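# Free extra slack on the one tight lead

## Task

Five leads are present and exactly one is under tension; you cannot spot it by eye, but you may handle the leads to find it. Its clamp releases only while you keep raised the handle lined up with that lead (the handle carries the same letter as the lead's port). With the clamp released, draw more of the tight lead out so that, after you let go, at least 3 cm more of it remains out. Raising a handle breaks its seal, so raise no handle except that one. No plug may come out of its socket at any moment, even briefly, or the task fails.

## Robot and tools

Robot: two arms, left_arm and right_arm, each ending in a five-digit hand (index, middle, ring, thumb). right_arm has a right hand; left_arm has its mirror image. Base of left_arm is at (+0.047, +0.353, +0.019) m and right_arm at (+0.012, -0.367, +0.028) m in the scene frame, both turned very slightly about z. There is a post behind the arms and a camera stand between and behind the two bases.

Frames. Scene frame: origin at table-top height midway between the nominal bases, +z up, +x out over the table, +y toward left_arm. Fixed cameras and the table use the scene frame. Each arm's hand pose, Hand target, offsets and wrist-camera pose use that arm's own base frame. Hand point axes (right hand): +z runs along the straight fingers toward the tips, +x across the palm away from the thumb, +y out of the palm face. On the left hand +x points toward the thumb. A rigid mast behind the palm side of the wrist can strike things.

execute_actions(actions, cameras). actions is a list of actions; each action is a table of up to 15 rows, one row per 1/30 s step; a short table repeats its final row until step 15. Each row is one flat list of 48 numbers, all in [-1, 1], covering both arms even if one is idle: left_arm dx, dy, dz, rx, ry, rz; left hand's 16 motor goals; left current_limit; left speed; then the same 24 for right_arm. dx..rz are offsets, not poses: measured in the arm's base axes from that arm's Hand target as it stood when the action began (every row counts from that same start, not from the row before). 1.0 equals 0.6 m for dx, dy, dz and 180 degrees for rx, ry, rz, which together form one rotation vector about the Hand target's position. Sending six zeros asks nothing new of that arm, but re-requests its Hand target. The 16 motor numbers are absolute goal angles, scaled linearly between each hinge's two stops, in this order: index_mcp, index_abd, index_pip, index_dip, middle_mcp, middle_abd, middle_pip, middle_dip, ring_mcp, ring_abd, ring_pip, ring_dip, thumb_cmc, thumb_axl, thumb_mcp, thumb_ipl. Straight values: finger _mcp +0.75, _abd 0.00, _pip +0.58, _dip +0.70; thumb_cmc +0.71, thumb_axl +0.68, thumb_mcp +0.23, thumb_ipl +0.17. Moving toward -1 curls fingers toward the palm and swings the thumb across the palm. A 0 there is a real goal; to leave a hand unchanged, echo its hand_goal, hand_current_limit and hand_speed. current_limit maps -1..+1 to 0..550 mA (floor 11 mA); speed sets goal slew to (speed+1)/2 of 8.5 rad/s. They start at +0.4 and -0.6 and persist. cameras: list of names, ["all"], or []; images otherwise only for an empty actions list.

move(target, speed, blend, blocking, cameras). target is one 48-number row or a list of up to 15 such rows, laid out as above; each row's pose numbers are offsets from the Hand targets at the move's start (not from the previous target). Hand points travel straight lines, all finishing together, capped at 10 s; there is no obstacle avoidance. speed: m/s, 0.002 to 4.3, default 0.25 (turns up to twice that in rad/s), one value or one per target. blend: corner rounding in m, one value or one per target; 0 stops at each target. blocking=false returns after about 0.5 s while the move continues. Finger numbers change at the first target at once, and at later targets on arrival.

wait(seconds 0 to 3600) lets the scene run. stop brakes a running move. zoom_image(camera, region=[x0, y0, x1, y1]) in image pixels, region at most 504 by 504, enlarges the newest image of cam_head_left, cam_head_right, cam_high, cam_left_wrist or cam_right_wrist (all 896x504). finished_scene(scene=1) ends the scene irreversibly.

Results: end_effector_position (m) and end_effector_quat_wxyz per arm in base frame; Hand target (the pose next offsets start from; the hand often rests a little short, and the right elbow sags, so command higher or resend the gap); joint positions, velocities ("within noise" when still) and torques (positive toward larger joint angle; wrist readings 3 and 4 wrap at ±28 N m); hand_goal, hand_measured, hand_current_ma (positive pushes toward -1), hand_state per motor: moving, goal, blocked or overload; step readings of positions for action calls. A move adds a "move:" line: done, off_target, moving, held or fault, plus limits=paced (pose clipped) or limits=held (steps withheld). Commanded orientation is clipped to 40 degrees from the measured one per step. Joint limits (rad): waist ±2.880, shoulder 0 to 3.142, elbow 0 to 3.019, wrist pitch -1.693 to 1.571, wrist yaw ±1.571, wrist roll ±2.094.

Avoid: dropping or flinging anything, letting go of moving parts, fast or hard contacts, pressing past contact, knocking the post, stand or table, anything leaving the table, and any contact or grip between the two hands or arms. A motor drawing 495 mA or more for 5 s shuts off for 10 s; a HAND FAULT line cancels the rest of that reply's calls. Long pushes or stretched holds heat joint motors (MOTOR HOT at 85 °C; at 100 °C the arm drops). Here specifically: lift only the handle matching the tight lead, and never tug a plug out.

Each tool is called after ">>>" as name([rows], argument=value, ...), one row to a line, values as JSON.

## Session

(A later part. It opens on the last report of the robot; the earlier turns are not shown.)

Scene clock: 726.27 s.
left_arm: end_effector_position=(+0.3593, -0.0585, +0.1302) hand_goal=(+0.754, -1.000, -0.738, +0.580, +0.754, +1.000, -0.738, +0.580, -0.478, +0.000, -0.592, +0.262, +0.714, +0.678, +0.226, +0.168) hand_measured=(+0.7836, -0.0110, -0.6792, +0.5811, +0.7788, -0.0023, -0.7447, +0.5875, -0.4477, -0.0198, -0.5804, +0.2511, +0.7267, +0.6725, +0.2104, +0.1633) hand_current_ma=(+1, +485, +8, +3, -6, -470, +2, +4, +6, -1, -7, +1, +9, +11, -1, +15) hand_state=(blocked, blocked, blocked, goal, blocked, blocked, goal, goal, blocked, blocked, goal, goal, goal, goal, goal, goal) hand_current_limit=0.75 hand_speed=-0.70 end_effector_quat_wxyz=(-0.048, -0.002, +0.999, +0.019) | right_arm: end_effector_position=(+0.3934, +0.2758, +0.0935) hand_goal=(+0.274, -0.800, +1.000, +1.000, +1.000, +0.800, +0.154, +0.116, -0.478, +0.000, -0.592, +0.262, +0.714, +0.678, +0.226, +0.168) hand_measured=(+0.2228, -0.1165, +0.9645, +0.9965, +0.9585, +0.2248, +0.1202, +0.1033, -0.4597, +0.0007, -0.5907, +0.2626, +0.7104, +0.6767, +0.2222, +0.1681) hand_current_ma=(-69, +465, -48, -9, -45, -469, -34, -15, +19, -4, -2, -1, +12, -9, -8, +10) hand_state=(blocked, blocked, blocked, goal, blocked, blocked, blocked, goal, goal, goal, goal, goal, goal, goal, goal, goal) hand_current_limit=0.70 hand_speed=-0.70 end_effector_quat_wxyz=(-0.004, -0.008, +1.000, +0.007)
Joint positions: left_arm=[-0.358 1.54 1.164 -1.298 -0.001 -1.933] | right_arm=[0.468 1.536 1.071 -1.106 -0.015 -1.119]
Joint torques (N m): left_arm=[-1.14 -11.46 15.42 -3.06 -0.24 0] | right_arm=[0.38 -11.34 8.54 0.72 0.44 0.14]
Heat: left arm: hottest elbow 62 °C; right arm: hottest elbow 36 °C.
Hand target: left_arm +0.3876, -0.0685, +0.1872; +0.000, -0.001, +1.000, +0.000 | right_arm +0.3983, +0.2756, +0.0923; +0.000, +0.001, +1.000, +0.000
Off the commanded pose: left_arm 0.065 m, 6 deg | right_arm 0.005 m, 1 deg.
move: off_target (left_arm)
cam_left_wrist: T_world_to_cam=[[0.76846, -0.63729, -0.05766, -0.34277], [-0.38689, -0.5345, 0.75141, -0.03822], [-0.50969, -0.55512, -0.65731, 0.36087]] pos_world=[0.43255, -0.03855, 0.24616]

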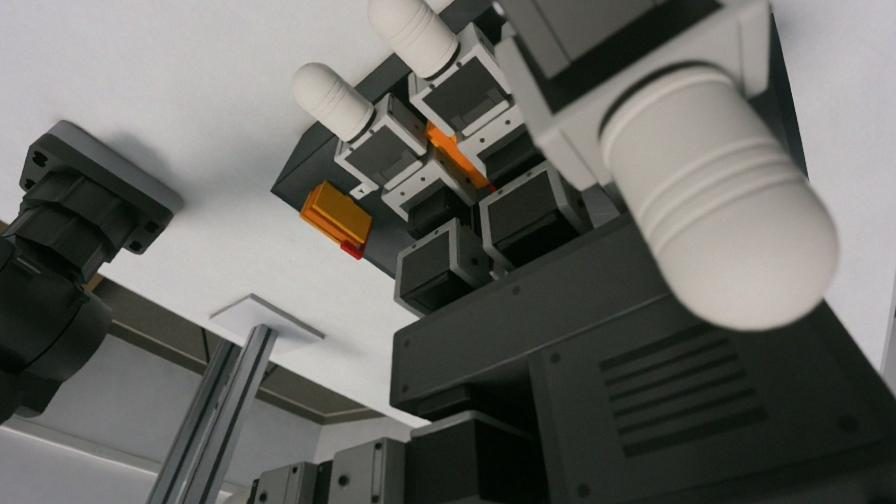

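>>> move([
  [0,0,0,0,0,0,0.754,-1,-0.738,0.58,0.754,1,-0.738,0.58,-0.479,0,-0.592,0.261,0.714,0.678,0.226,0.168,0.73,-0.7,0.003,-0.04,-0.003,0,0,0,0.42,-0.8,1,1,1,0.8,0.2,0.116,-0.479,0,-0.592,0.261,0.714,0.678,0.226,0.168,0.74,-0.7],
], speed=[0.04], cameras=["cam_right_wrist"])

>>> zoom_image(camera="cam_right_wrist", region=[360, 0, 600, 180])

Scene clock: 729.37 s.
left_arm: end_effector_position=(+0.3593, -0.0585, +0.1302) hand_goal=(+0.754, -1.000, -0.738, +0.580, +0.754, +1.000, -0.738, +0.580, -0.478, +0.000, -0.592, +0.262, +0.714, +0.678, +0.226, +0.168) hand_measured=(+0.7848, -0.0110, -0.6805, +0.5824, +0.7788, -0.0008, -0.7459, +0.5875, -0.4489, -0.0198, -0.5804, +0.2524, +0.7267, +0.6725, +0.2104, +0.1633) hand_current_ma=(+1, +489, -3, +3, -14, -468, -5, +13, +7, -5, -1, +0, +22, +13, -4, +5) hand_state=(blocked, blocked, blocked, goal, blocked, blocked, goal, goal, blocked, blocked, goal, goal, goal, goal, goal, goal) hand_current_limit=0.73 hand_speed=-0.70 end_effector_quat_wxyz=(-0.048, -0.002, +0.999, +0.019) | right_arm: end_effector_position=(+0.3949, +0.2760, +0.0953) hand_goal=(+0.420, -0.800, +1.000, +1.000, +1.000, +0.800, +0.200, +0.116, -0.478, +0.000, -0.592, +0.262, +0.714, +0.678, +0.226, +0.168) hand_measured=(+0.2554, -0.1136, +0.9555, +0.9837, +0.9705, +0.2234, +0.1446, +0.1008, -0.4597, +0.0021, -0.5907, +0.2626, +0.7104, +0.6777, +0.2222, +0.1672) hand_current_ma=(-452, +477, -63, -20, -25, -482, -72, -19, +24, -7, -6, -2, +6, -8, -8, +10) hand_state=(blocked, blocked, blocked, goal, blocked, blocked, blocked, goal, goal, goal, goal, goal, goal, goal, goal, goal) hand_current_limit=0.74 hand_speed=-0.70 end_effector_quat_wxyz=(-0.001, -0.018, +1.000, +0.016)
Joint positions: left_arm=[-0.358 1.54 1.164 -1.298 -0.001 -1.933] | right_arm=[0.458 1.536 1.071 -1.095 -0.03 -1.149]
Joint torques (N m): left_arm=[-1.14 -12.04 15.28 -3.19 -0.25 0.02] | right_arm=[-2.78 -12.92 6.5 0.58 0.97 -0.11]
Heat: left arm: hottest elbow 63 °C; right arm: hottest elbow 36 °C.
Hand target: left_arm +0.3876, -0.0685, +0.1872; +0.000, -0.001, +1.000, +0.000 | right_arm +0.4001, +0.2515, +0.0904; +0.000, +0.001, +1.000, +0.000
Off the commanded pose: left_arm 0.064 m, 6 deg | right_arm 0.025 m, 3 deg.
move: off_target (right_arm)
cam_right_wrist: T_world_to_cam=[[0.77877, 0.62606, 0.03968, -0.45304], [0.40187, -0.54647, 0.73476, -0.13207], [0.48168, -0.55627, -0.67716, 0.15199]] pos_world=[0.33267, 0.296, 0.21794]

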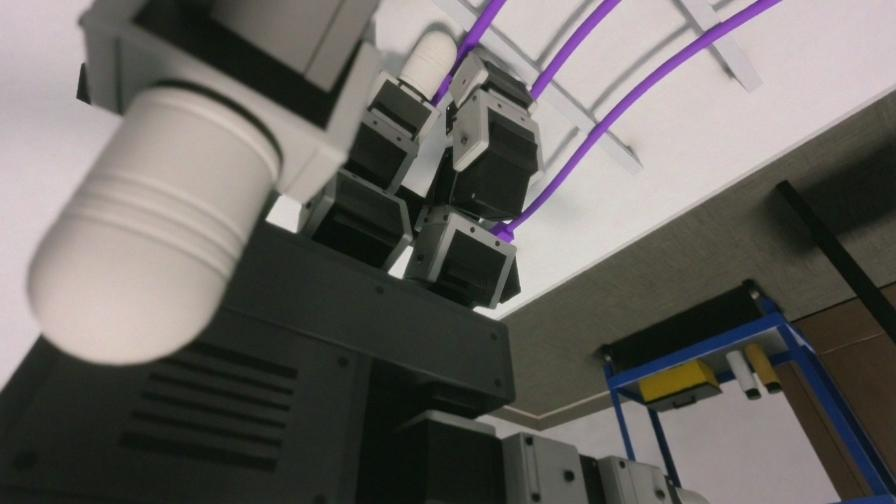

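Scaled by 2.100 from the camera's image (finer frame: 1280x720).

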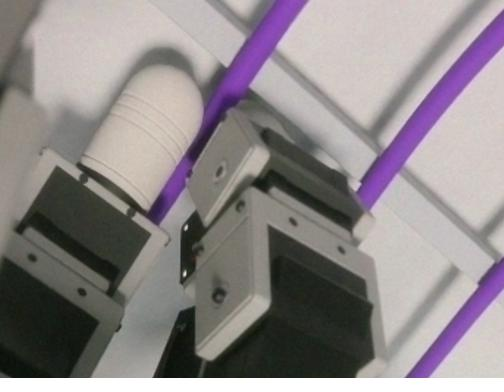

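>>> move([
  [0,0,0,0,0,0,0.754,-1,-0.738,0.58,0.754,1,-0.738,0.58,-0.479,0,-0.592,0.261,0.714,0.678,0.226,0.168,0.73,-0.7,0.003,-0.05,-0.004,0,0,0,0.42,-0.8,1,1,1,0.8,0.2,0.116,-0.479,0,-0.592,0.261,0.714,0.678,0.226,0.168,0.74,-0.7],
], speed=[0.04], cameras=["cam_right_wrist", "cam_head_right"])

>>> zoom_image(camera="cam_right_wrist", region=[360, 0, 600, 180])

>>> zoom_image(camera="cam_head_right", region=[340, 220, 520, 350])

Scene clock: 732.20 s.
left_arm: end_effector_position=(+0.3593, -0.0585, +0.1302) hand_goal=(+0.754, -1.000, -0.738, +0.580, +0.754, +1.000, -0.738, +0.580, -0.478, +0.000, -0.592, +0.262, +0.714, +0.678, +0.226, +0.168) hand_measured=(+0.7848, -0.0125, -0.6792, +0.5811, +0.7788, -0.0023, -0.7447, +0.5875, -0.4477, -0.0213, -0.5817, +0.2511, +0.7267, +0.6725, +0.2104, +0.1633) hand_current_ma=(+10, +473, +2, -8, -7, -473, -11, +18, -2, -1, -2, -7, +3, +11, -6, +1) hand_state=(blocked, blocked, blocked, goal, blocked, blocked, goal, goal, blocked, blocked, goal, goal, goal, goal, goal, goal) hand_current_limit=0.73 hand_speed=-0.70 end_effector_quat_wxyz=(-0.048, -0.002, +0.999, +0.019) | right_arm: end_effector_position=(+0.3936, +0.2655, +0.1012) hand_goal=(+0.420, -0.800, +1.000, +1.000, +1.000, +0.800, +0.200, +0.116, -0.478, +0.000, -0.592, +0.262, +0.714, +0.678, +0.226, +0.168) hand_measured=(+0.2506, -0.1136, +0.9208, +0.9646, +0.9356, +0.2219, +0.1446, +0.1008, -0.4597, +0.0021, -0.5907, +0.2626, +0.7192, +0.6767, +0.2222, +0.1672) hand_current_ma=(-471, +474, -142, -47, -100, -481, -73, -21, +24, -4, -4, -1, +12, -7, -11, +9) hand_state=(blocked, blocked, blocked, blocked, blocked, blocked, blocked, goal, goal, goal, goal, goal, goal, goal, goal, goal) hand_current_limit=0.74 hand_speed=-0.70 end_effector_quat_wxyz=(+0.004, -0.037, +0.999, +0.035)
Joint positions: left_arm=[-0.358 1.54 1.164 -1.298 -0.001 -1.933] | right_arm=[0.419 1.512 1.05 -1.075 -0.062 -1.225]
Joint torques (N m): left_arm=[-0.85 -11.63 15.36 -3.12 -0.2 0.02] | right_arm=[-4.72 -12.45 5.79 0.17 2.02 -0.01]
Heat: left arm: hottest elbow 64 °C; right arm: hottest elbow 35 °C.
Hand target: left_arm +0.3876, -0.0685, +0.1872; +0.000, -0.001, +1.000, +0.000 | right_arm +0.4019, +0.2216, +0.0881; +0.000, +0.000, +1.000, +0.000
Off the commanded pose: left_arm 0.064 m, 6 deg | right_arm 0.047 m, 6 deg.
move: off_target (right_arm)
cam_right_wrist: T_world_to_cam=[[0.75409, 0.65277, 0.07239, -0.44629], [0.41481, -0.55883, 0.71808, -0.14182], [0.5092, -0.51147, -0.69218, 0.1296]] pos_world=[0.32938, 0.27836, 0.22385]
Images, in order (width x height): cam_head_right 896x504, cam_right_wrist 896x504.

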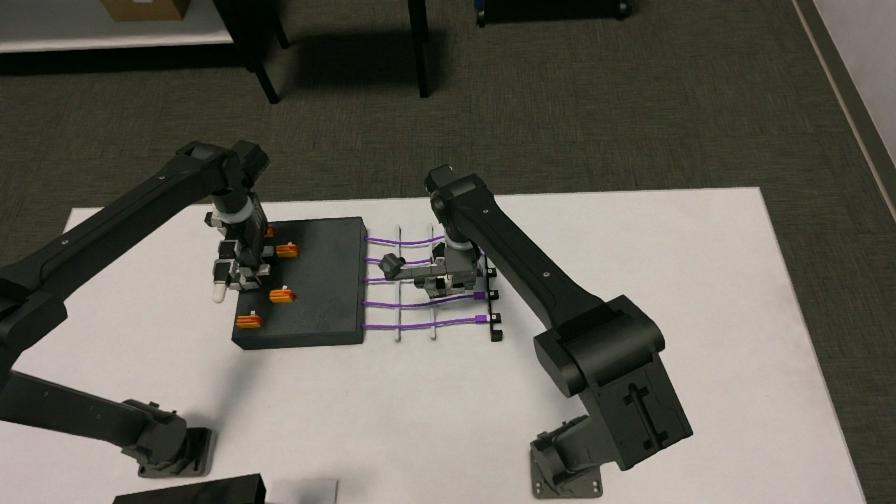

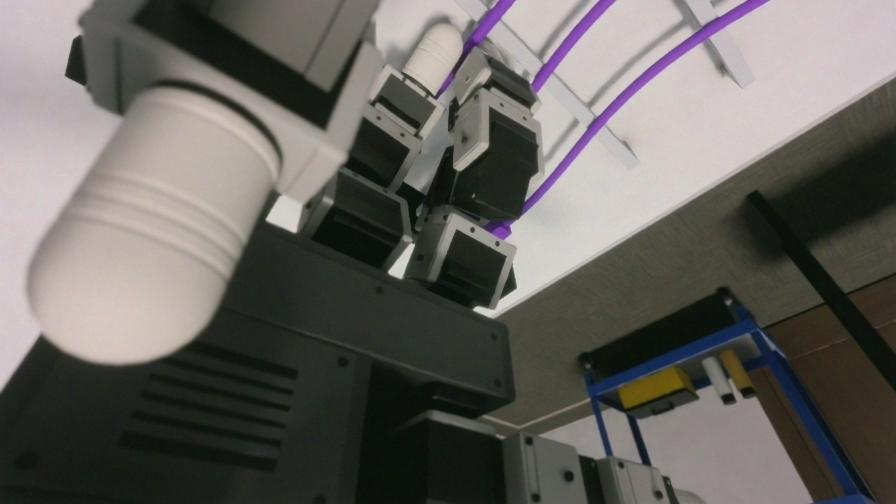

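Scaled by 2.100 from the camera's image (finer frame: 1280x720).

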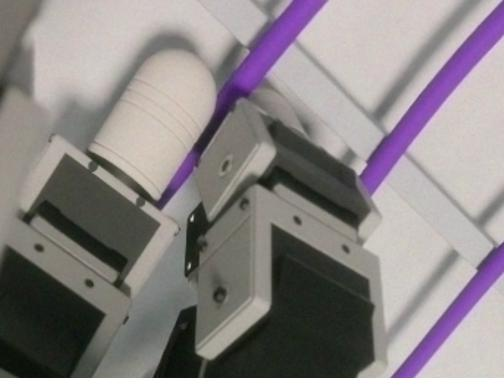

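Scaled by 2.800 from the camera's image (finer frame: 1280x720).

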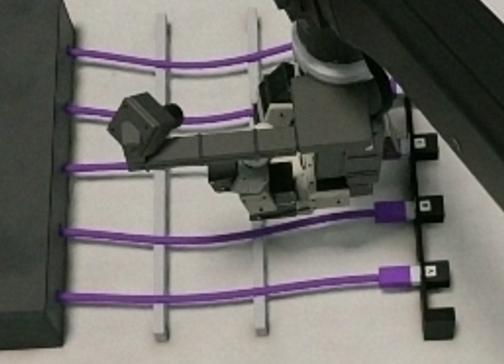

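>>> move([
  [0,0,0,0,0,0,0.754,-1,-0.738,0.58,0.754,1,-0.738,0.58,-0.479,0,-0.592,0.261,0.714,0.678,0.226,0.168,0.73,-0.7,-0.003,0.085,0.007,0,0,0,0.2745,-0.8,1,1,1,0.8,0.153,0.116,-0.479,0,-0.592,0.261,0.714,0.678,0.226,0.168,0.7,-0.7],
], speed=[0.06])

>>> move([
  [0.006,-0.003,0.025,0,0,0,0.754,-1,-0.738,0.58,0.754,1,-0.738,0.58,-0.479,0,-0.592,0.261,0.714,0.678,0.226,0.168,0.75,-0.7,0,0,0,0,0,0,0.2745,-0.8,1,1,1,0.8,0.153,0.116,-0.479,0,-0.592,0.261,0.714,0.678,0.226,0.168,0.7,-0.7],
], speed=[0.03], cameras=["cam_left_wrist"])

>>> zoom_image(camera="cam_left_wrist", region=[410, 100, 510, 200])

Scene clock: 734.93 s.
left_arm: end_effector_position=(+0.3593, -0.0585, +0.1302) hand_goal=(+0.754, -1.000, -0.738, +0.580, +0.754, +1.000, -0.738, +0.580, -0.478, +0.000, -0.592, +0.262, +0.714, +0.678, +0.226, +0.168) hand_measured=(+0.7848, -0.0110, -0.6792, +0.5824, +0.7800, -0.0023, -0.7447, +0.5875, -0.4477, -0.0198, -0.5804, +0.2511, +0.7255, +0.6725, +0.2113, +0.1624) hand_current_ma=(+18, +483, -6, -1, -11, -473, -1, +6, -2, -16, +11, -9, +8, +10, -2, +9) hand_state=(blocked, blocked, blocked, goal, blocked, blocked, goal, goal, blocked, blocked, goal, goal, goal, goal, goal, goal) hand_current_limit=0.73 hand_speed=-0.70 end_effector_quat_wxyz=(-0.048, -0.002, +0.999, +0.019) | right_arm: end_effector_position=(+0.3916, +0.2702, +0.0897) hand_goal=(+0.274, -0.800, +1.000, +1.000, +1.000, +0.800, +0.154, +0.116, -0.478, +0.000, -0.592, +0.262, +0.714, +0.678, +0.226, +0.168) hand_measured=(+0.1963, -0.1151, +0.9581, +0.9901, +0.9512, +0.2439, +0.1061, +0.0932, -0.4597, +0.0021, -0.5894, +0.2613, +0.7180, +0.6767, +0.2222, +0.1672) hand_current_ma=(-131, +464, -55, -15, -55, -476, -62, -31, +25, -5, -7, +0, +12, -5, -9, +6) hand_state=(blocked, blocked, blocked, goal, blocked, blocked, blocked, blocked, goal, goal, goal, goal, goal, goal, goal, goal) hand_current_limit=0.70 hand_speed=-0.70 end_effector_quat_wxyz=(-0.001, -0.006, +1.000, +0.008)
Joint positions: left_arm=[-0.358 1.54 1.164 -1.298 -0.001 -1.933] | right_arm=[0.458 1.527 1.048 -1.086 -0.016 -1.125]
Joint torques (N m): left_arm=[-0.67 -12.04 15.6 -3.06 -0.19 -0.01] | right_arm=[0.44 -10.46 10.19 0.03 0.46 0.13]
Heat: left arm: hottest elbow 65 °C; right arm: hottest elbow 35 °C.
Hand target: left_arm +0.3876, -0.0685, +0.1872; +0.000, -0.001, +1.000, +0.000 | right_arm +0.4000, +0.2725, +0.0922; +0.000, +0.001, +1.000, +0.000
Off the commanded pose: left_arm 0.064 m, 6 deg | right_arm 0.009 m, 1 deg.
move: done

Scene clock: 735.77 s.
left_arm: end_effector_position=(+0.3603, -0.0588, +0.1314) hand_goal=(+0.754, -1.000, -0.738, +0.580, +0.754, +1.000, -0.738, +0.580, -0.478, +0.000, -0.592, +0.262, +0.714, +0.678, +0.226, +0.168) hand_measured=(+0.7896, -0.0110, -0.6728, +0.5811, +0.7848, -0.0037, -0.7421, +0.5875, -0.4477, -0.0198, -0.5817, +0.2511, +0.7267, +0.6725, +0.2113, +0.1633) hand_current_ma=(+14, +494, +0, -4, -1, -471, -8, +2, +5, -21, +3, +0, +9, +12, -8, +15) hand_state=(blocked, blocked, blocked, goal, blocked, blocked, goal, goal, blocked, blocked, goal, goal, goal, goal, goal, goal) hand_current_limit=0.75 hand_speed=-0.70 end_effector_quat_wxyz=(-0.057, -0.002, +0.998, +0.022) | right_arm: end_effector_position=(+0.3914, +0.2703, +0.0897) hand_goal=(+0.274, -0.800, +1.000, +1.000, +1.000, +0.800, +0.154, +0.116, -0.478, +0.000, -0.592, +0.262, +0.714, +0.678, +0.226, +0.168) hand_measured=(+0.1963, -0.1136, +0.9581, +0.9901, +0.9512, +0.2424, +0.1048, +0.0932, -0.4597, +0.0007, -0.5907, +0.2626, +0.7167, +0.6777, +0.2222, +0.1681) hand_current_ma=(-132, +465, -58, -12, -61, -470, -59, -27, +20, -3, -7, -1, +9, -6, -8, +8) hand_state=(blocked, blocked, blocked, goal, blocked, blocked, blocked, blocked, goal, goal, goal, goal, goal, goal, goal, goal) hand_current_limit=0.70 hand_speed=-0.70 end_effector_quat_wxyz=(-0.001, -0.006, +1.000, +0.008)
Joint positions: left_arm=[-0.358 1.555 1.181 -1.319 -0.002 -1.933] | right_arm=[0.458 1.527 1.048 -1.087 -0.016 -1.125]
Joint torques (N m): left_arm=[-0.91 -13.45 16.66 -3.67 -0.21 0.01] | right_arm=[0.38 -10.4 10.21 0.02 0.46 0.11]
Heat: left arm: hottest elbow 65 °C; right arm: hottest elbow 35 °C.
Hand target: left_arm +0.3913, -0.0703, +0.2024; +0.000, -0.001, +1.000, +0.000 | right_arm +0.3999, +0.2726, +0.0921; -0.001, +0.000, +1.000, +0.000
Off the commanded pose: left_arm 0.078 m, 7 deg | right_arm 0.009 m, 1 deg.
move: off_target (left_arm)
cam_left_wrist: T_world_to_cam=[[0.76716, -0.63684, -0.07683, -0.34068], [-0.37276, -0.54006, 0.75458, -0.04479], [-0.52204, -0.55024, -0.6517, 0.36603]] pos_world=[0.43573, -0.03974, 0.24616]

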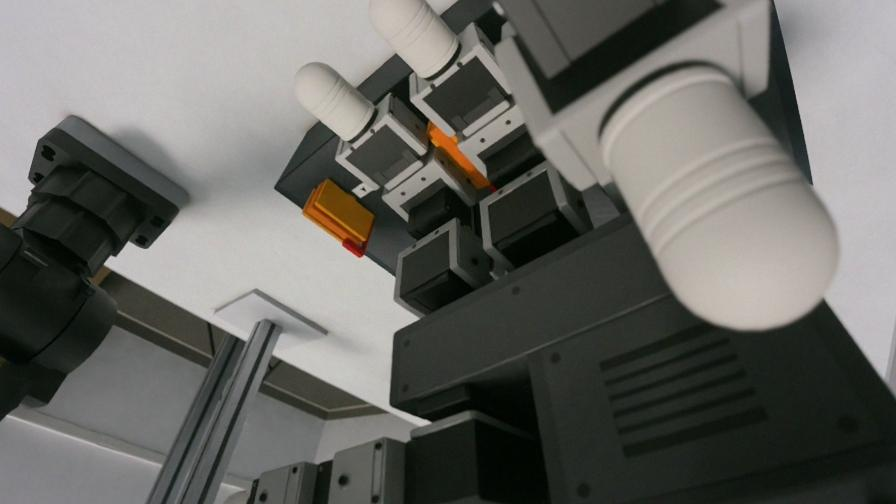

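Scaled by 5.040 from the camera's image (finer frame: 1280x720).

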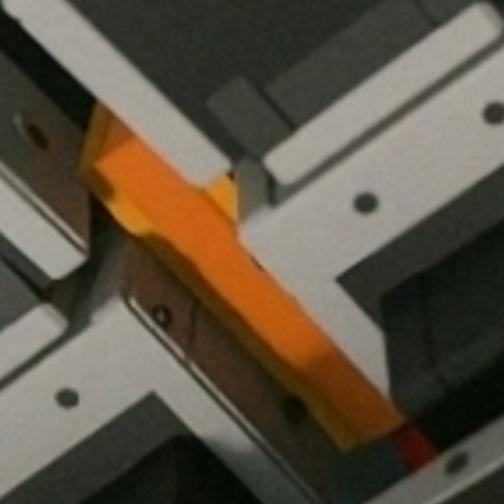

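>>> execute_actions(actions=[], cameras=["cam_right_wrist", "cam_head_right", "cam_high"])

>>> zoom_image(camera="cam_right_wrist", region=[360, 0, 600, 180])

>>> zoom_image(camera="cam_head_right", region=[340, 220, 520, 350])

>>> zoom_image(camera="cam_high", region=[350, 140, 430, 200])

Scene clock: 737.13 s.
left_arm: end_effector_position=(+0.3603, -0.0588, +0.1314) hand_goal=(+0.754, -1.000, -0.738, +0.580, +0.754, +1.000, -0.738, +0.580, -0.478, +0.000, -0.592, +0.262, +0.714, +0.678, +0.226, +0.168) hand_measured=(+0.7909, -0.0110, -0.6728, +0.5811, +0.7860, -0.0037, -0.7421, +0.5875, -0.4477, -0.0198, -0.5817, +0.2511, +0.7267, +0.6725, +0.2104, +0.1633) hand_current_ma=(+14, +493, +6, +4, -6, -477, -7, +3, +3, +0, +3, -7, +1, +8, -7, +4) hand_state=(blocked, blocked, blocked, goal, blocked, blocked, goal, goal, blocked, blocked, goal, goal, goal, goal, goal, goal) hand_current_limit=0.75 hand_speed=-0.70 end_effector_quat_wxyz=(-0.057, -0.002, +0.998, +0.022) | right_arm: end_effector_position=(+0.3914, +0.2703, +0.0897) hand_goal=(+0.274, -0.800, +1.000, +1.000, +1.000, +0.800, +0.154, +0.116, -0.478, +0.000, -0.592, +0.262, +0.714, +0.678, +0.226, +0.168) hand_measured=(+0.1963, -0.1136, +0.9581, +0.9901, +0.9524, +0.2439, +0.1061, +0.0944, -0.4597, +0.0021, -0.5907, +0.2613, +0.7180, +0.6767, +0.2222, +0.1681) hand_current_ma=(-131, +465, -58, -13, -60, -469, -63, -27, +20, -3, -5, +1, +8, -6, -7, +8) hand_state=(blocked, blocked, blocked, goal, blocked, blocked, blocked, blocked, goal, goal, goal, goal, goal, goal, goal, goal) hand_current_limit=0.70 hand_speed=-0.70 end_effector_quat_wxyz=(-0.001, -0.006, +1.000, +0.008)
Joint positions: left_arm=[-0.358 1.555 1.181 -1.319 -0.002 -1.933] | right_arm=[0.458 1.527 1.048 -1.087 -0.016 -1.125]
Joint velocities: within noise
Joint torques (N m): left_arm=[-1.03 -13.68 16.61 -3.73 -0.18 0.05] | right_arm=[0.44 -10.46 10.19 0.03 0.46 0.11]
Heat: left arm: hottest elbow 66 °C; right arm: hottest elbow 35 °C.
Hand target: left_arm +0.3913, -0.0703, +0.2024; +0.000, -0.001, +1.000, +0.000 | right_arm +0.3999, +0.2726, +0.0921; -0.001, +0.000, +1.000, +0.000
Off the commanded pose: left_arm 0.078 m, 7 deg | right_arm 0.009 m, 1 deg.
camera_calibration:
cam_right_wrist: T_world_to_cam=[[0.79363, 0.60763, 0.03066, -0.44653], [0.38836, -0.54475, 0.74325, -0.12571], [0.46832, -0.57795, -0.66831, 0.15699]] pos_world=[0.32967, 0.29357, 0.21204]
Images, in order (width x height): cam_head_right 896x504, cam_high 896x504, cam_right_wrist 896x504.

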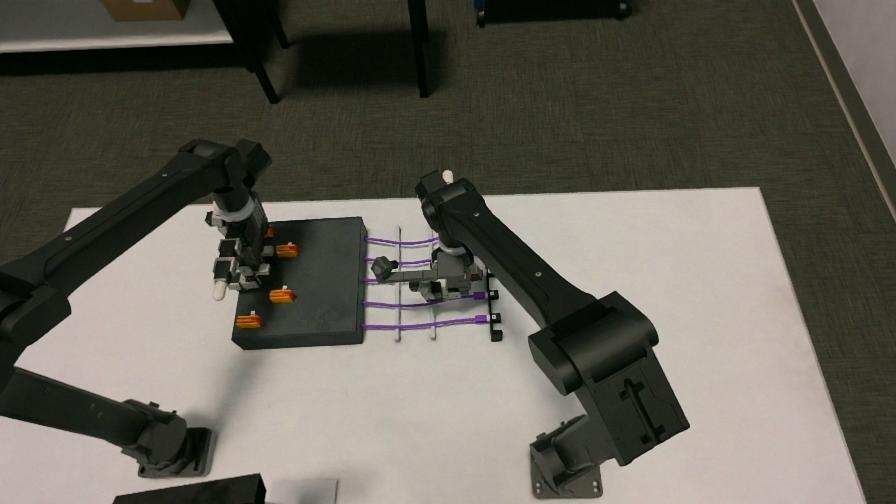

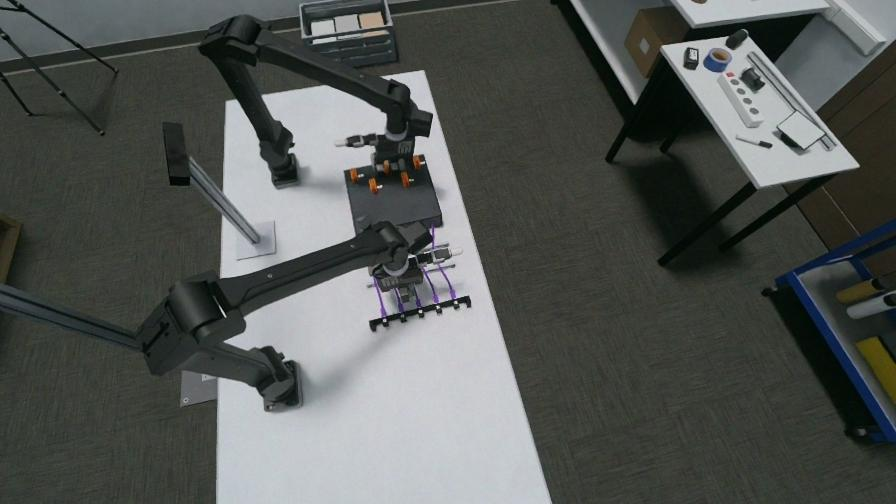

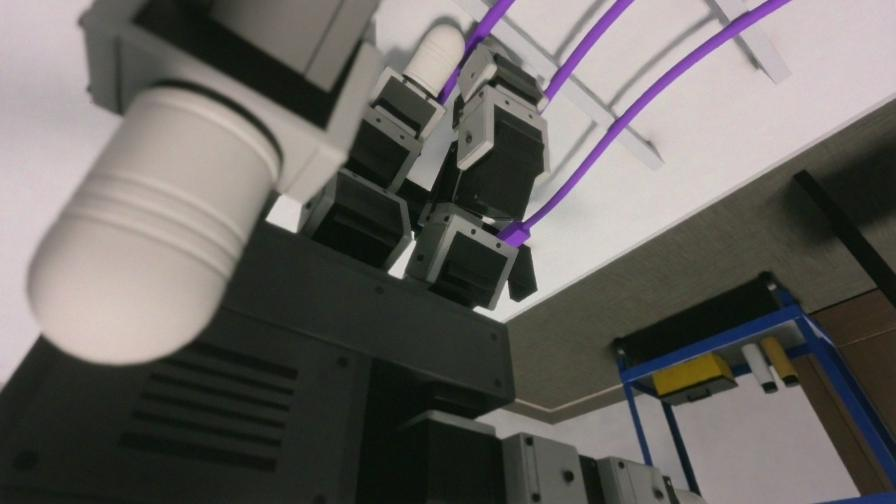

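Scaled by 2.100 from the camera's image (finer frame: 1280x720).

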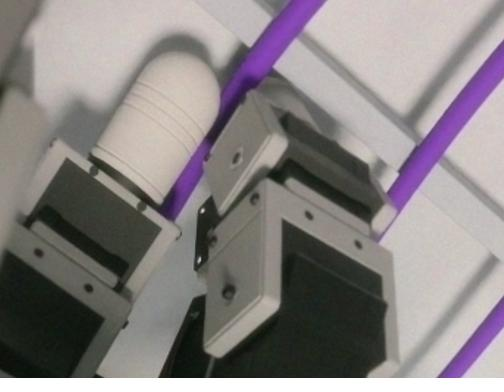

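Scaled by 2.800 from the camera's image (finer frame: 1280x720).

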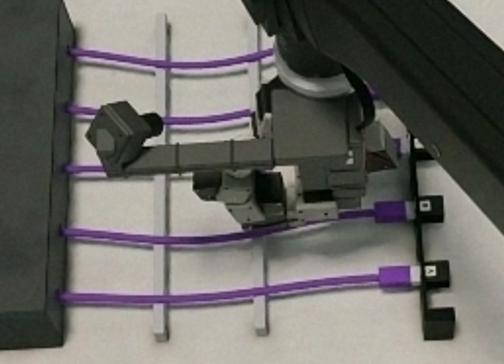

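Scaled by 6.300 from the camera's image (finer frame: 1280x720).

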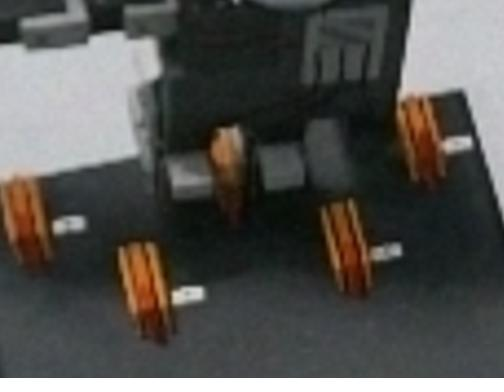

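>>> execute_actions([
  [[0,0,0,0,0,0,0.754,-1,-0.738,0.58,0.754,1,-0.738,0.58,-0.479,0,-0.592,0.261,0.714,0.678,0.226,0.168,0.73,-0.7,0,0,0,0,0,0,0.2745,-0.1,1,1,1,0.1,0.153,0.116,-0.479,0,-0.592,0.261,0.714,0.678,0.226,0.168,0.4,-0.7]],
  [[0,0,0,0,0,0,0.754,-1,-0.738,0.58,0.754,1,-0.738,0.58,-0.479,0,-0.592,0.261,0.714,0.678,0.226,0.168,0.73,-0.7,0,0,0,0,0,0,0.2745,0.12,1,1,1,-0.12,0.153,0.116,-0.479,0,-0.592,0.261,0.714,0.678,0.226,0.168,0.3,-0.7]],
  [[0,0,0,0,0,0,0.754,-1,-0.738,0.58,0.754,1,-0.738,0.58,-0.479,0,-0.592,0.261,0.714,0.678,0.226,0.168,0.73,-0.7,0,0,0,0,0,0,0.2745,0.12,1,1,1,-0.12,0.153,0.116,-0.479,0,-0.592,0.261,0.714,0.678,0.226,0.168,0.3,-0.7]],
  [[0,0,0,0,0,0,0.754,-1,-0.738,0.58,0.754,1,-0.738,0.58,-0.479,0,-0.592,0.261,0.714,0.678,0.226,0.168,0.73,-0.7,0,0,0,0,0,0,0.2745,0.12,1,1,1,-0.12,0.153,0.116,-0.479,0,-0.592,0.261,0.714,0.678,0.226,0.168,0.3,-0.7]],
], cameras=["cam_right_wrist", "cam_head_right"])

>>> zoom_image(camera="cam_right_wrist", region=[360, 0, 600, 180])

Scene clock: 746.13 s.
left_arm: end_effector_position=(+0.3603, -0.0588, +0.1314) hand_goal=(+0.754, -1.000, -0.738, +0.580, +0.754, +1.000, -0.738, +0.580, -0.478, +0.000, -0.592, +0.262, +0.714, +0.678, +0.226, +0.168) hand_measured=(+0.7909, -0.0110, -0.6728, +0.5811, +0.7860, -0.0037, -0.7421, +0.5875, -0.4477, -0.0198, -0.5817, +0.2511, +0.7267, +0.6725, +0.2104, +0.1633) hand_current_ma=(+16, +482, +4, +1, +0, -468, -6, +12, +9, -7, +0, -5, +13, +13, -2, +0) hand_state=(blocked, blocked, blocked, goal, blocked, blocked, goal, goal, blocked, blocked, goal, goal, goal, goal, goal, goal) hand_current_limit=0.73 hand_speed=-0.70 end_effector_quat_wxyz=(-0.057, -0.002, +0.998, +0.022) | right_arm: end_effector_position=(+0.3902, +0.2674, +0.0864) hand_goal=(+0.274, +0.120, +1.000, +1.000, +1.000, -0.120, +0.154, +0.116, -0.478, +0.000, -0.592, +0.262, +0.714, +0.678, +0.226, +0.168) hand_measured=(+0.2554, +0.0241, +0.9747, +1.0000, +0.9886, -0.0257, +0.1471, +0.1135, -0.4597, +0.0007, -0.5907, +0.2613, +0.7104, +0.6777, +0.2222, +0.1681) hand_current_ma=(-7, -96, -29, -6, -2, +88, +1, -10, +24, -3, -3, -1, +8, -5, -12, +10) hand_state=(goal, blocked, blocked, goal, goal, blocked, goal, goal, goal, goal, goal, goal, goal, goal, goal, goal) hand_current_limit=0.30 hand_speed=-0.70 end_effector_quat_wxyz=(-0.004, -0.005, +1.000, -0.001)
Joint positions: left_arm=[-0.358 1.555 1.181 -1.319 -0.002 -1.933] | right_arm=[0.459 1.531 1.048 -1.096 -0.003 -1.122]
Joint torques (N m): left_arm=[-1.14 -12.92 16.62 -3.66 -0.21 0.03] | right_arm=[0.32 -10.75 10.15 0.35 0.03 0.09]
Heat: left arm: hottest elbow 69 °C; right arm: hottest elbow 35 °C.
Hand target: left_arm +0.3913, -0.0703, +0.2024; +0.000, -0.001, +1.000, +0.000 | right_arm +0.4000, +0.2725, +0.0921; +0.000, +0.001, +1.000, +0.000
Off the commanded pose: left_arm 0.078 m, 7 deg | right_arm 0.012 m, 1 deg.
Step readings (end_effector_position of left_arm | right_arm):
0: (+0.3603, -0.0588, +0.1314) | (+0.3914, +0.2703, +0.0897)
1: (+0.3603, -0.0588, +0.1314) | (+0.3914, +0.2703, +0.0897)
2: (+0.3603, -0.0588, +0.1314) | (+0.3914, +0.2703, +0.0897)
4: (+0.3603, -0.0588, +0.1314) | (+0.3913, +0.2702, +0.0897)
8: (+0.3603, -0.0588, +0.1314) | (+0.3910, +0.2696, +0.0891)
15: (+0.3603, -0.0588, +0.1314) | (+0.3906, +0.2681, +0.0867)
16: (+0.3603, -0.0588, +0.1314) | (+0.3907, +0.2681, +0.0867)
17: (+0.3603, -0.0588, +0.1314) | (+0.3906, +0.2680, +0.0867)
19: (+0.3603, -0.0588, +0.1314) | (+0.3900, +0.2677, +0.0866)
23: (+0.3603, -0.0588, +0.1314) | (+0.3901, +0.2674, +0.0864)
30: (+0.3603, -0.0588, +0.1314) | (+0.3902, +0.2674, +0.0864)
31: (+0.3603, -0.0588, +0.1314) | (+0.3902, +0.2674, +0.0864)
32: (+0.3603, -0.0588, +0.1314) | (+0.3902, +0.2674, +0.0864)
34: (+0.3603, -0.0588, +0.1314) | (+0.3902, +0.2674, +0.0864)
38: (+0.3603, -0.0588, +0.1314) | (+0.3902, +0.2674, +0.0864)
45: (+0.3603, -0.0588, +0.1314) | (+0.3902, +0.2674, +0.0864)
46: (+0.3603, -0.0588, +0.1314) | (+0.3902, +0.2674, +0.0864)
47: (+0.3603, -0.0588, +0.1314) | (+0.3902, +0.2674, +0.0864)
49: (+0.3603, -0.0588, +0.1314) | (+0.3902, +0.2674, +0.0864)
53: (+0.3603, -0.0588, +0.1314) | (+0.3902, +0.2674, +0.0864)
60: (+0.3603, -0.0588, +0.1314) | (+0.3902, +0.2674, +0.0864)
cam_right_wrist: T_world_to_cam=[[0.79491, 0.60656, 0.01464, -0.44249], [0.39229, -0.53222, 0.75023, -0.12985], [0.46285, -0.59062, -0.66101, 0.1586]] pos_world=[0.32927, 0.29296, 0.20873]
Images, in order (width x height): cam_head_right 896x504, cam_right_wrist 896x504.

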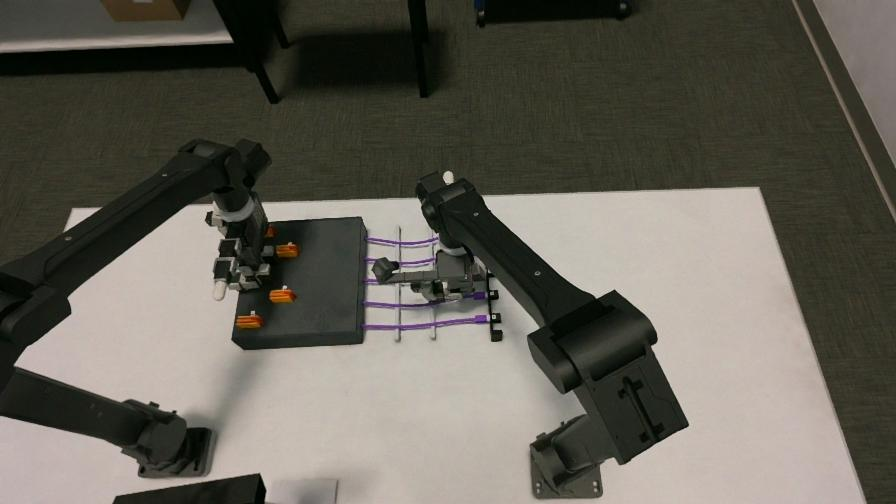

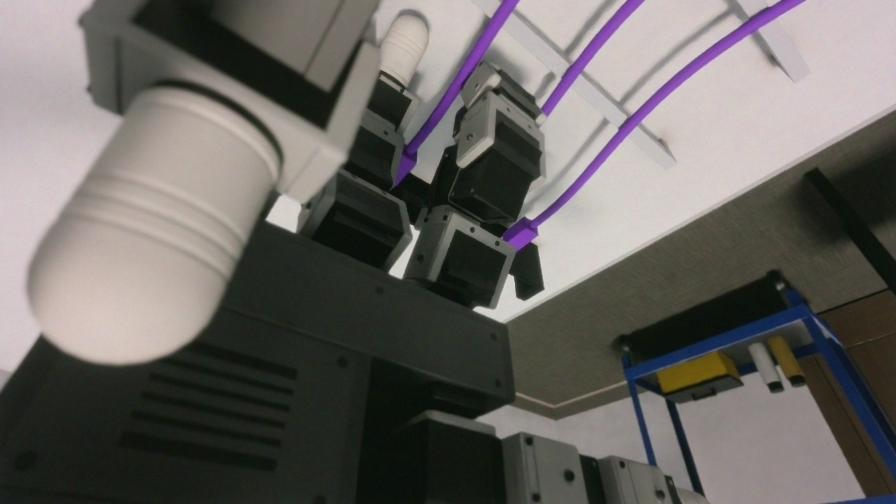

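Scaled by 2.100 from the camera's image (finer frame: 1280x720).

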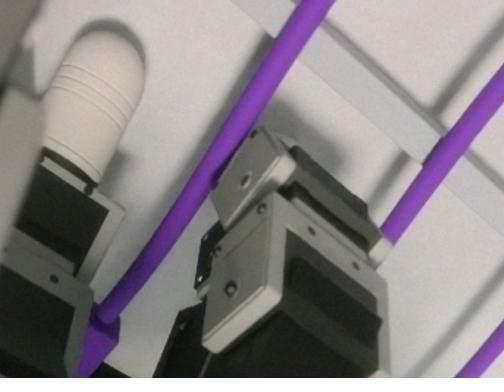

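>>> move([
  [0,0,0,0,0,0,0.754,-1,-0.738,0.58,0.754,1,-0.738,0.58,-0.479,0,-0.592,0.261,0.714,0.678,0.226,0.168,0.73,-0.7,0,0,0.025,0,0,0,0.2745,0.12,1,1,0.5,-0.12,1,0.334,-0.479,0,-0.592,0.261,0.714,0.678,0.226,0.168,0.3,-0.7],
], speed=[0.06], cameras=["cam_right_wrist"])

>>> zoom_image(camera="cam_right_wrist", region=[340, 0, 620, 210])

Scene clock: 747.80 s.
left_arm: end_effector_position=(+0.3603, -0.0588, +0.1314) hand_goal=(+0.754, -1.000, -0.738, +0.580, +0.754, +1.000, -0.738, +0.580, -0.478, +0.000, -0.592, +0.262, +0.714, +0.678, +0.226, +0.168) hand_measured=(+0.7896, -0.0110, -0.6728, +0.5811, +0.7860, -0.0037, -0.7421, +0.5888, -0.4477, -0.0198, -0.5817, +0.2524, +0.7255, +0.6725, +0.2104, +0.1624) hand_current_ma=(+18, +476, +5, -2, +2, -481, -16, +0, +4, +0, +2, +3, +10, +13, -6, -1) hand_state=(blocked, blocked, blocked, goal, blocked, blocked, goal, goal, blocked, blocked, goal, goal, goal, goal, goal, goal) hand_current_limit=0.73 hand_speed=-0.70 end_effector_quat_wxyz=(-0.057, -0.002, +0.998, +0.022) | right_arm: end_effector_position=(+0.3869, +0.2660, +0.0906) hand_goal=(+0.274, +0.120, +1.000, +1.000, +0.500, -0.120, +1.000, +0.334, -0.478, +0.000, -0.592, +0.262, +0.714, +0.678, +0.226, +0.168) hand_measured=(+0.2759, +0.0564, +0.9747, +1.0000, +0.4640, -0.1033, +0.9568, +0.3238, -0.4597, +0.0036, -0.5907, +0.2626, +0.7092, +0.6777, +0.2222, +0.1672) hand_current_ma=(+7, -49, -30, -8, -42, +1, -47, -16, +25, -6, -1, +2, +12, -8, -6, +10) hand_state=(goal, blocked, blocked, goal, blocked, goal, blocked, goal, goal, goal, goal, goal, goal, goal, goal, goal) hand_current_limit=0.30 hand_speed=-0.70 end_effector_quat_wxyz=(-0.016, -0.004, +1.000, -0.005)
Joint positions: left_arm=[-0.358 1.555 1.181 -1.319 -0.002 -1.933] | right_arm=[0.459 1.531 1.063 -1.136 -0.006 -1.119]
Joint torques (N m): left_arm=[-0.44 -13.22 16.5 -3.77 -0.23 0.04] | right_arm=[0.38 -12.28 10.77 0.28 0.11 0.06]
Heat: left arm: hottest elbow 70 °C; right arm: hottest elbow 35 °C.
Hand target: left_arm +0.3913, -0.0703, +0.2024; +0.000, -0.001, +1.000, +0.000 | right_arm +0.4001, +0.2725, +0.1072; +0.000, +0.001, +1.000, +0.000
Off the commanded pose: left_arm 0.078 m, 7 deg | right_arm 0.022 m, 2 deg.
move: off_target (right_arm)
cam_right_wrist: T_world_to_cam=[[0.79688, 0.60407, -0.00901, -0.43704], [0.4083, -0.52751, 0.745, -0.1394], [0.44528, -0.59736, -0.667, 0.17122]] pos_world=[0.32895, 0.29275, 0.21412]

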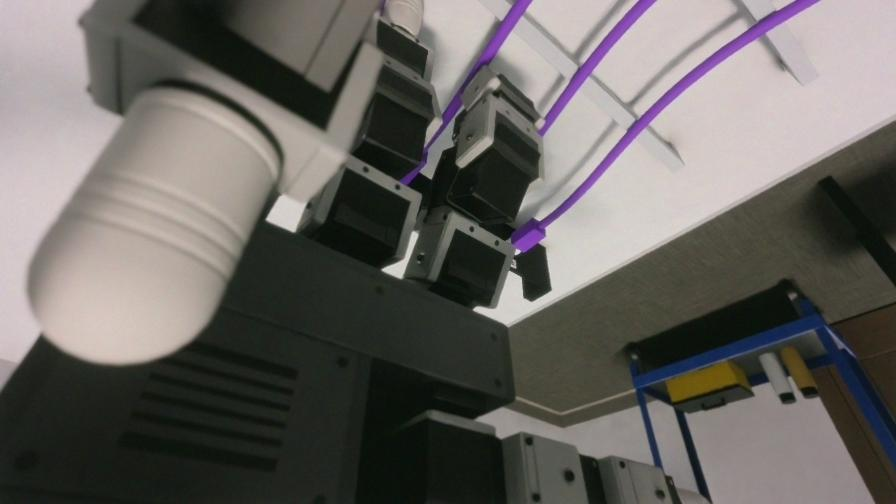

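Scaled by 1.800 from the camera's image (finer frame: 1280x720).

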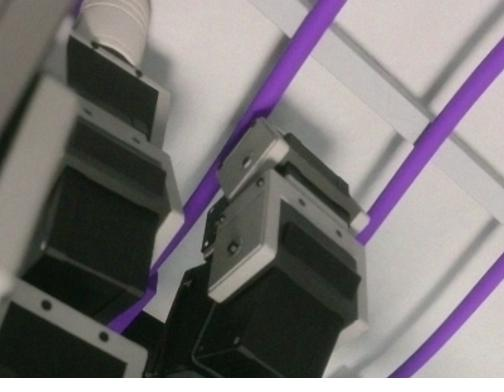

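>>> move([
  [-0.003,0.002,-0.015,0,0,0,0.754,-1,-0.738,0.58,0.754,1,-0.738,0.58,-0.479,0,-0.592,0.261,0.714,0.678,0.226,0.168,0.73,-0.7,0.0,0.032,0.02,0,0,0,0.2745,0.12,1,1,0.5,-0.12,1,0.334,-0.479,0,-0.592,0.261,0.714,0.678,0.226,0.168,0.3,-0.7],
  [-0.003,0.002,-0.015,0,0,0,0.754,-1,-0.738,0.58,0.754,1,-0.738,0.58,-0.479,0,-0.592,0.261,0.714,0.678,0.226,0.168,0.73,-0.7,0.0,0.032,-0.015,0,0,0,0.2745,0.12,1,1,0.5,-0.12,1,0.334,-0.479,0,-0.592,0.261,0.714,0.678,0.226,0.168,0.3,-0.7],
], speed=[0.08,0.06], cameras=["cam_right_wrist", "cam_left_wrist"])

>>> zoom_image(camera="cam_right_wrist", region=[340, 0, 620, 210])

>>> zoom_image(camera="cam_left_wrist", region=[410, 100, 510, 200])

Scene clock: 750.03 s.
left_arm: end_effector_position=(+0.3603, -0.0588, +0.1313) hand_goal=(+0.754, -1.000, -0.738, +0.580, +0.754, +1.000, -0.738, +0.580, -0.478, +0.000, -0.592, +0.262, +0.714, +0.678, +0.226, +0.168) hand_measured=(+0.7896, -0.0110, -0.6728, +0.5824, +0.7860, -0.0037, -0.7421, +0.5875, -0.4477, -0.0198, -0.5817, +0.2511, +0.7267, +0.6725, +0.2104, +0.1624) hand_current_ma=(+9, +478, +9, +1, -7, -471, -6, +2, +6, -8, -1, +2, +21, +10, -1, +4) hand_state=(blocked, blocked, blocked, goal, blocked, blocked, goal, goal, blocked, blocked, goal, goal, goal, goal, goal, goal) hand_current_limit=0.73 hand_speed=-0.70 end_effector_quat_wxyz=(-0.057, -0.002, +0.998, +0.022) | right_arm: end_effector_position=(+0.3921, +0.2817, +0.0926) hand_goal=(+0.274, +0.120, +1.000, +1.000, +0.500, -0.120, +1.000, +0.334, -0.478, +0.000, -0.592, +0.262, +0.714, +0.678, +0.226, +0.168) hand_measured=(+0.2759, +0.0578, +0.9735, +0.9965, +0.5050, -0.1048, +0.9645, +0.3365, -0.4597, +0.0036, -0.5907, +0.2613, +0.7104, +0.6777, +0.2222, +0.1681) hand_current_ma=(+8, -55, -34, -6, +5, +0, -37, -7, +18, -2, -2, -1, +12, -7, -8, +10) hand_state=(goal, blocked, blocked, goal, goal, goal, blocked, goal, goal, goal, goal, goal, goal, goal, goal, goal) hand_current_limit=0.30 hand_speed=-0.70 end_effector_quat_wxyz=(-0.011, +0.000, +1.000, -0.006)
Joint positions: left_arm=[-0.358 1.555 1.181 -1.319 -0.002 -1.933] | right_arm=[0.49 1.551 1.093 -1.138 0 -1.081]
Joint torques (N m): left_arm=[-1.2 -13.63 15.13 -2.86 -0.16 -0.02] | right_arm=[0.97 -11.93 9.51 1.07 -0.06 0.08]
Heat: left arm: hottest elbow 71 °C; right arm: hottest elbow 35 °C.
Hand target: left_arm +0.3895, -0.0691, +0.1933; +0.000, -0.001, +1.000, +0.000 | right_arm +0.4001, +0.2918, +0.0984; +0.000, +0.001, +1.000, +0.000
Off the commanded pose: left_arm 0.069 m, 7 deg | right_arm 0.014 m, 1 deg.
move: off_target (left_arm, right_arm)
cam_left_wrist: T_world_to_cam=[[0.76714, -0.63682, -0.07719, -0.34059], [-0.37249, -0.54019, 0.75462, -0.04485], [-0.52225, -0.55015, -0.65161, 0.36603]] pos_world=[0.43573, -0.03974, 0.24606]
cam_right_wrist: T_world_to_cam=[[0.8012, 0.59839, -0.00275, -0.45132], [0.39723, -0.52841, 0.75033, -0.13062], [0.44753, -0.60225, -0.66106, 0.17949]] pos_world=[0.33316, 0.30914, 0.21543]
Images, in order (width x height): cam_left_wrist 896x504, cam_right_wrist 896x504.

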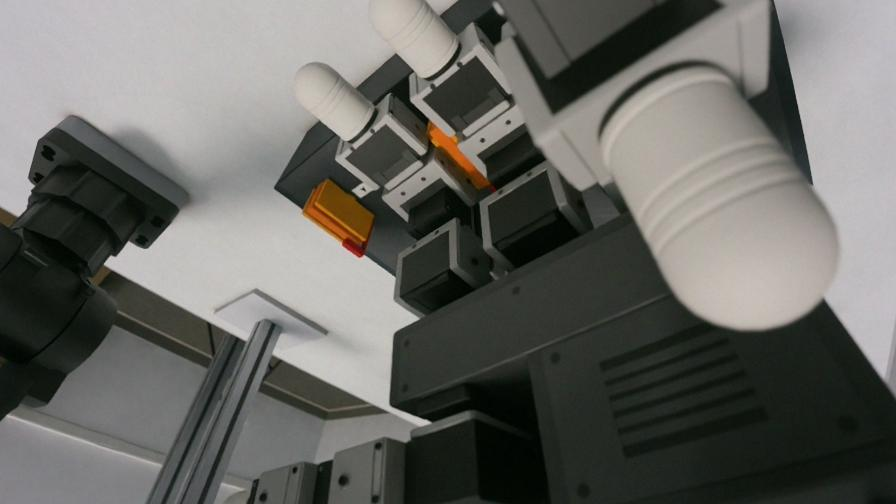

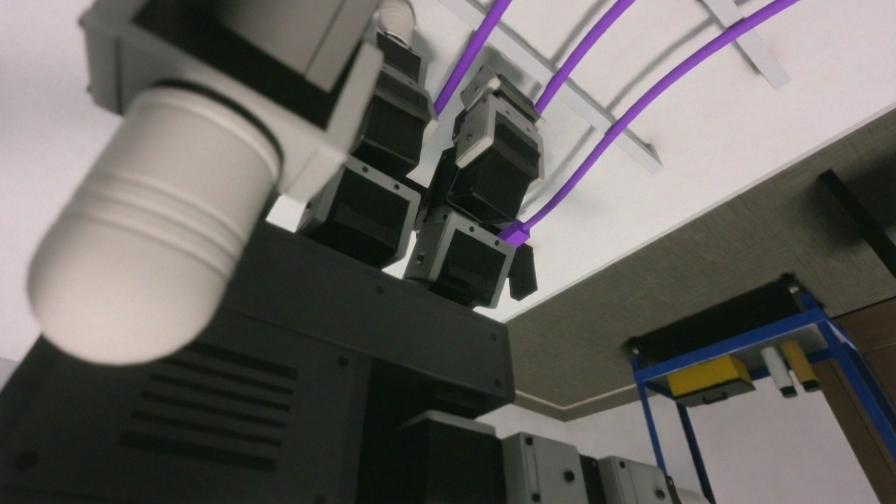

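Scaled by 1.800 from the camera's image (finer frame: 1280x720).

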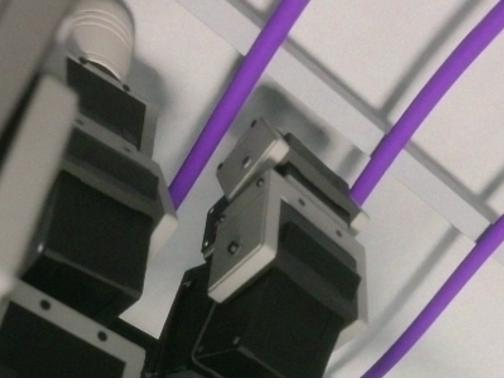

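Scaled by 5.040 from the camera's image (finer frame: 1280x720).

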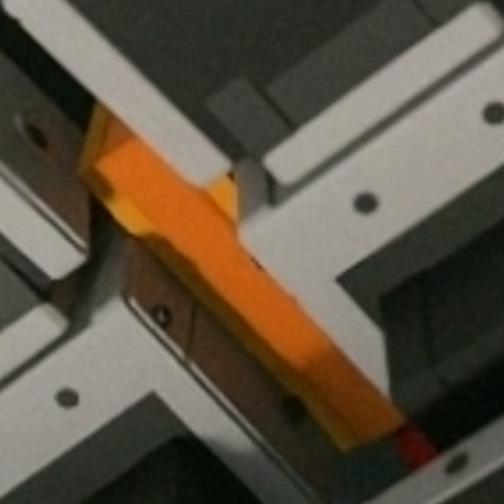

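>>> move([
  [0,0,0,0,0,0,0.754,-1,-0.738,0.58,0.754,1,-0.738,0.58,-0.479,0,-0.592,0.261,0.714,0.678,0.226,0.168,0.73,-0.7,0.0,0.0,0.05,0,0,0,0.2745,0.12,1,1,0.5,-0.12,1,0.334,-0.479,0,-0.592,0.261,0.714,0.678,0.226,0.168,0.3,-0.7],
  [0,0,0,0,0,0,0.754,-1,-0.738,0.58,0.754,1,-0.738,0.58,-0.479,0,-0.592,0.261,0.714,0.678,0.226,0.168,0.73,-0.7,0.0,0.0,-0.008,0,0,0,0.2745,0.12,1,1,0.5,-0.12,1,0.334,-0.479,0,-0.592,0.261,0.714,0.678,0.226,0.168,0.3,-0.7],
], speed=[0.08,0.06], cameras=["cam_right_wrist"])

>>> zoom_image(camera="cam_right_wrist", region=[340, 0, 620, 210])

Scene clock: 752.87 s.
left_arm: end_effector_position=(+0.3603, -0.0588, +0.1313) hand_goal=(+0.754, -1.000, -0.738, +0.580, +0.754, +1.000, -0.738, +0.580, -0.478, +0.000, -0.592, +0.262, +0.714, +0.678, +0.226, +0.168) hand_measured=(+0.7909, -0.0110, -0.6741, +0.5824, +0.7860, -0.0037, -0.7408, +0.5875, -0.4477, -0.0198, -0.5817, +0.2511, +0.7267, +0.6725, +0.2104, +0.1633) hand_current_ma=(+9, +482, +0, -7, -9, -466, -14, +4, +1, -16, -7, -6, +7, +4, -7, +13) hand_state=(blocked, blocked, blocked, goal, blocked, blocked, goal, goal, blocked, blocked, goal, goal, goal, goal, goal, goal) hand_current_limit=0.73 hand_speed=-0.70 end_effector_quat_wxyz=(-0.057, -0.002, +0.998, +0.022) | right_arm: end_effector_position=(+0.4005, +0.2861, +0.0960) hand_goal=(+0.274, +0.120, +1.000, +1.000, +0.500, -0.120, +1.000, +0.334, -0.478, +0.000, -0.592, +0.262, +0.714, +0.678, +0.226, +0.168) hand_measured=(+0.2759, +0.0578, +0.9747, +0.9952, +0.5050, -0.1033, +0.9632, +0.3378, -0.4597, +0.0021, -0.5907, +0.2613, +0.7104, +0.6767, +0.2222, +0.1681) hand_current_ma=(+11, -52, -31, -5, +9, +1, -36, -14, +21, -7, -2, -2, +10, -11, -8, +7) hand_state=(goal, blocked, blocked, goal, goal, goal, blocked, goal, goal, goal, goal, goal, goal, goal, goal, goal) hand_current_limit=0.30 hand_speed=-0.70 end_effector_quat_wxyz=(-0.002, +0.001, +1.000, -0.001)
Joint positions: left_arm=[-0.358 1.555 1.181 -1.319 -0.002 -1.933] | right_arm=[0.49 1.558 1.108 -1.124 -0.001 -1.079]
Joint torques (N m): left_arm=[-0.97 -13.27 15.41 -2.67 -0.19 0.02] | right_arm=[1.03 -12.04 7.92 1.07 -0.06 0.06]
Heat: left arm: hottest elbow 71 °C; right arm: hottest elbow 35 °C.
Hand target: left_arm +0.3895, -0.0691, +0.1933; +0.000, -0.001, +1.000, +0.000 | right_arm +0.4000, +0.2918, +0.0935; +0.000, +0.001, +1.000, +0.000
Off the commanded pose: left_arm 0.069 m, 7 deg | right_arm 0.006 m, 0 deg.
move: done
cam_right_wrist: T_world_to_cam=[[0.80195, 0.5971, 0.01877, -0.46274], [0.38216, -0.5369, 0.75213, -0.12589], [0.45917, -0.59599, -0.65875, 0.17406]] pos_world=[0.33927, 0.31245, 0.21804]

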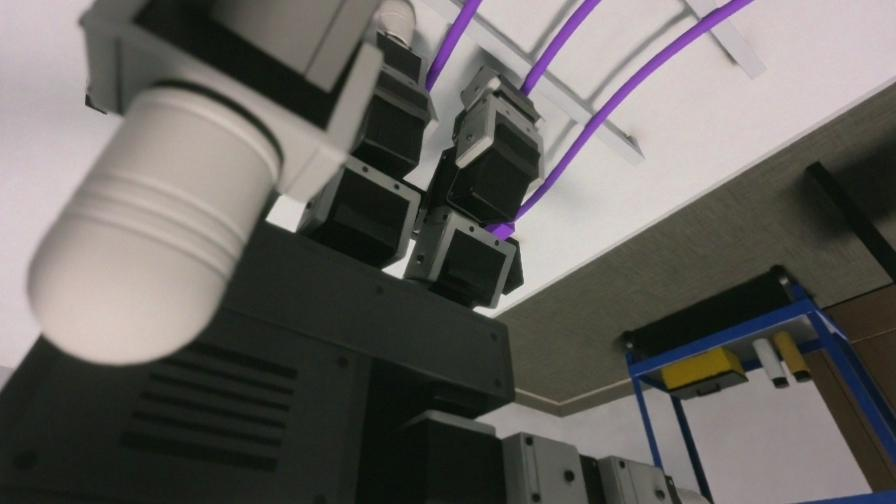

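Scaled by 1.800 from the camera's image (finer frame: 1280x720).

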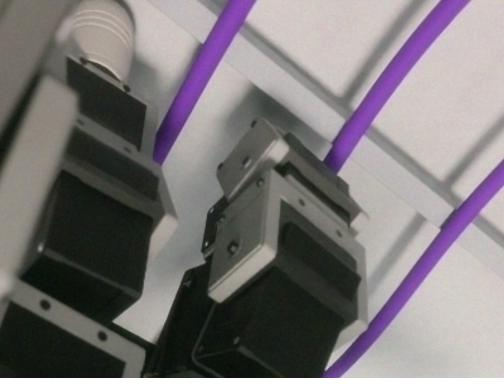

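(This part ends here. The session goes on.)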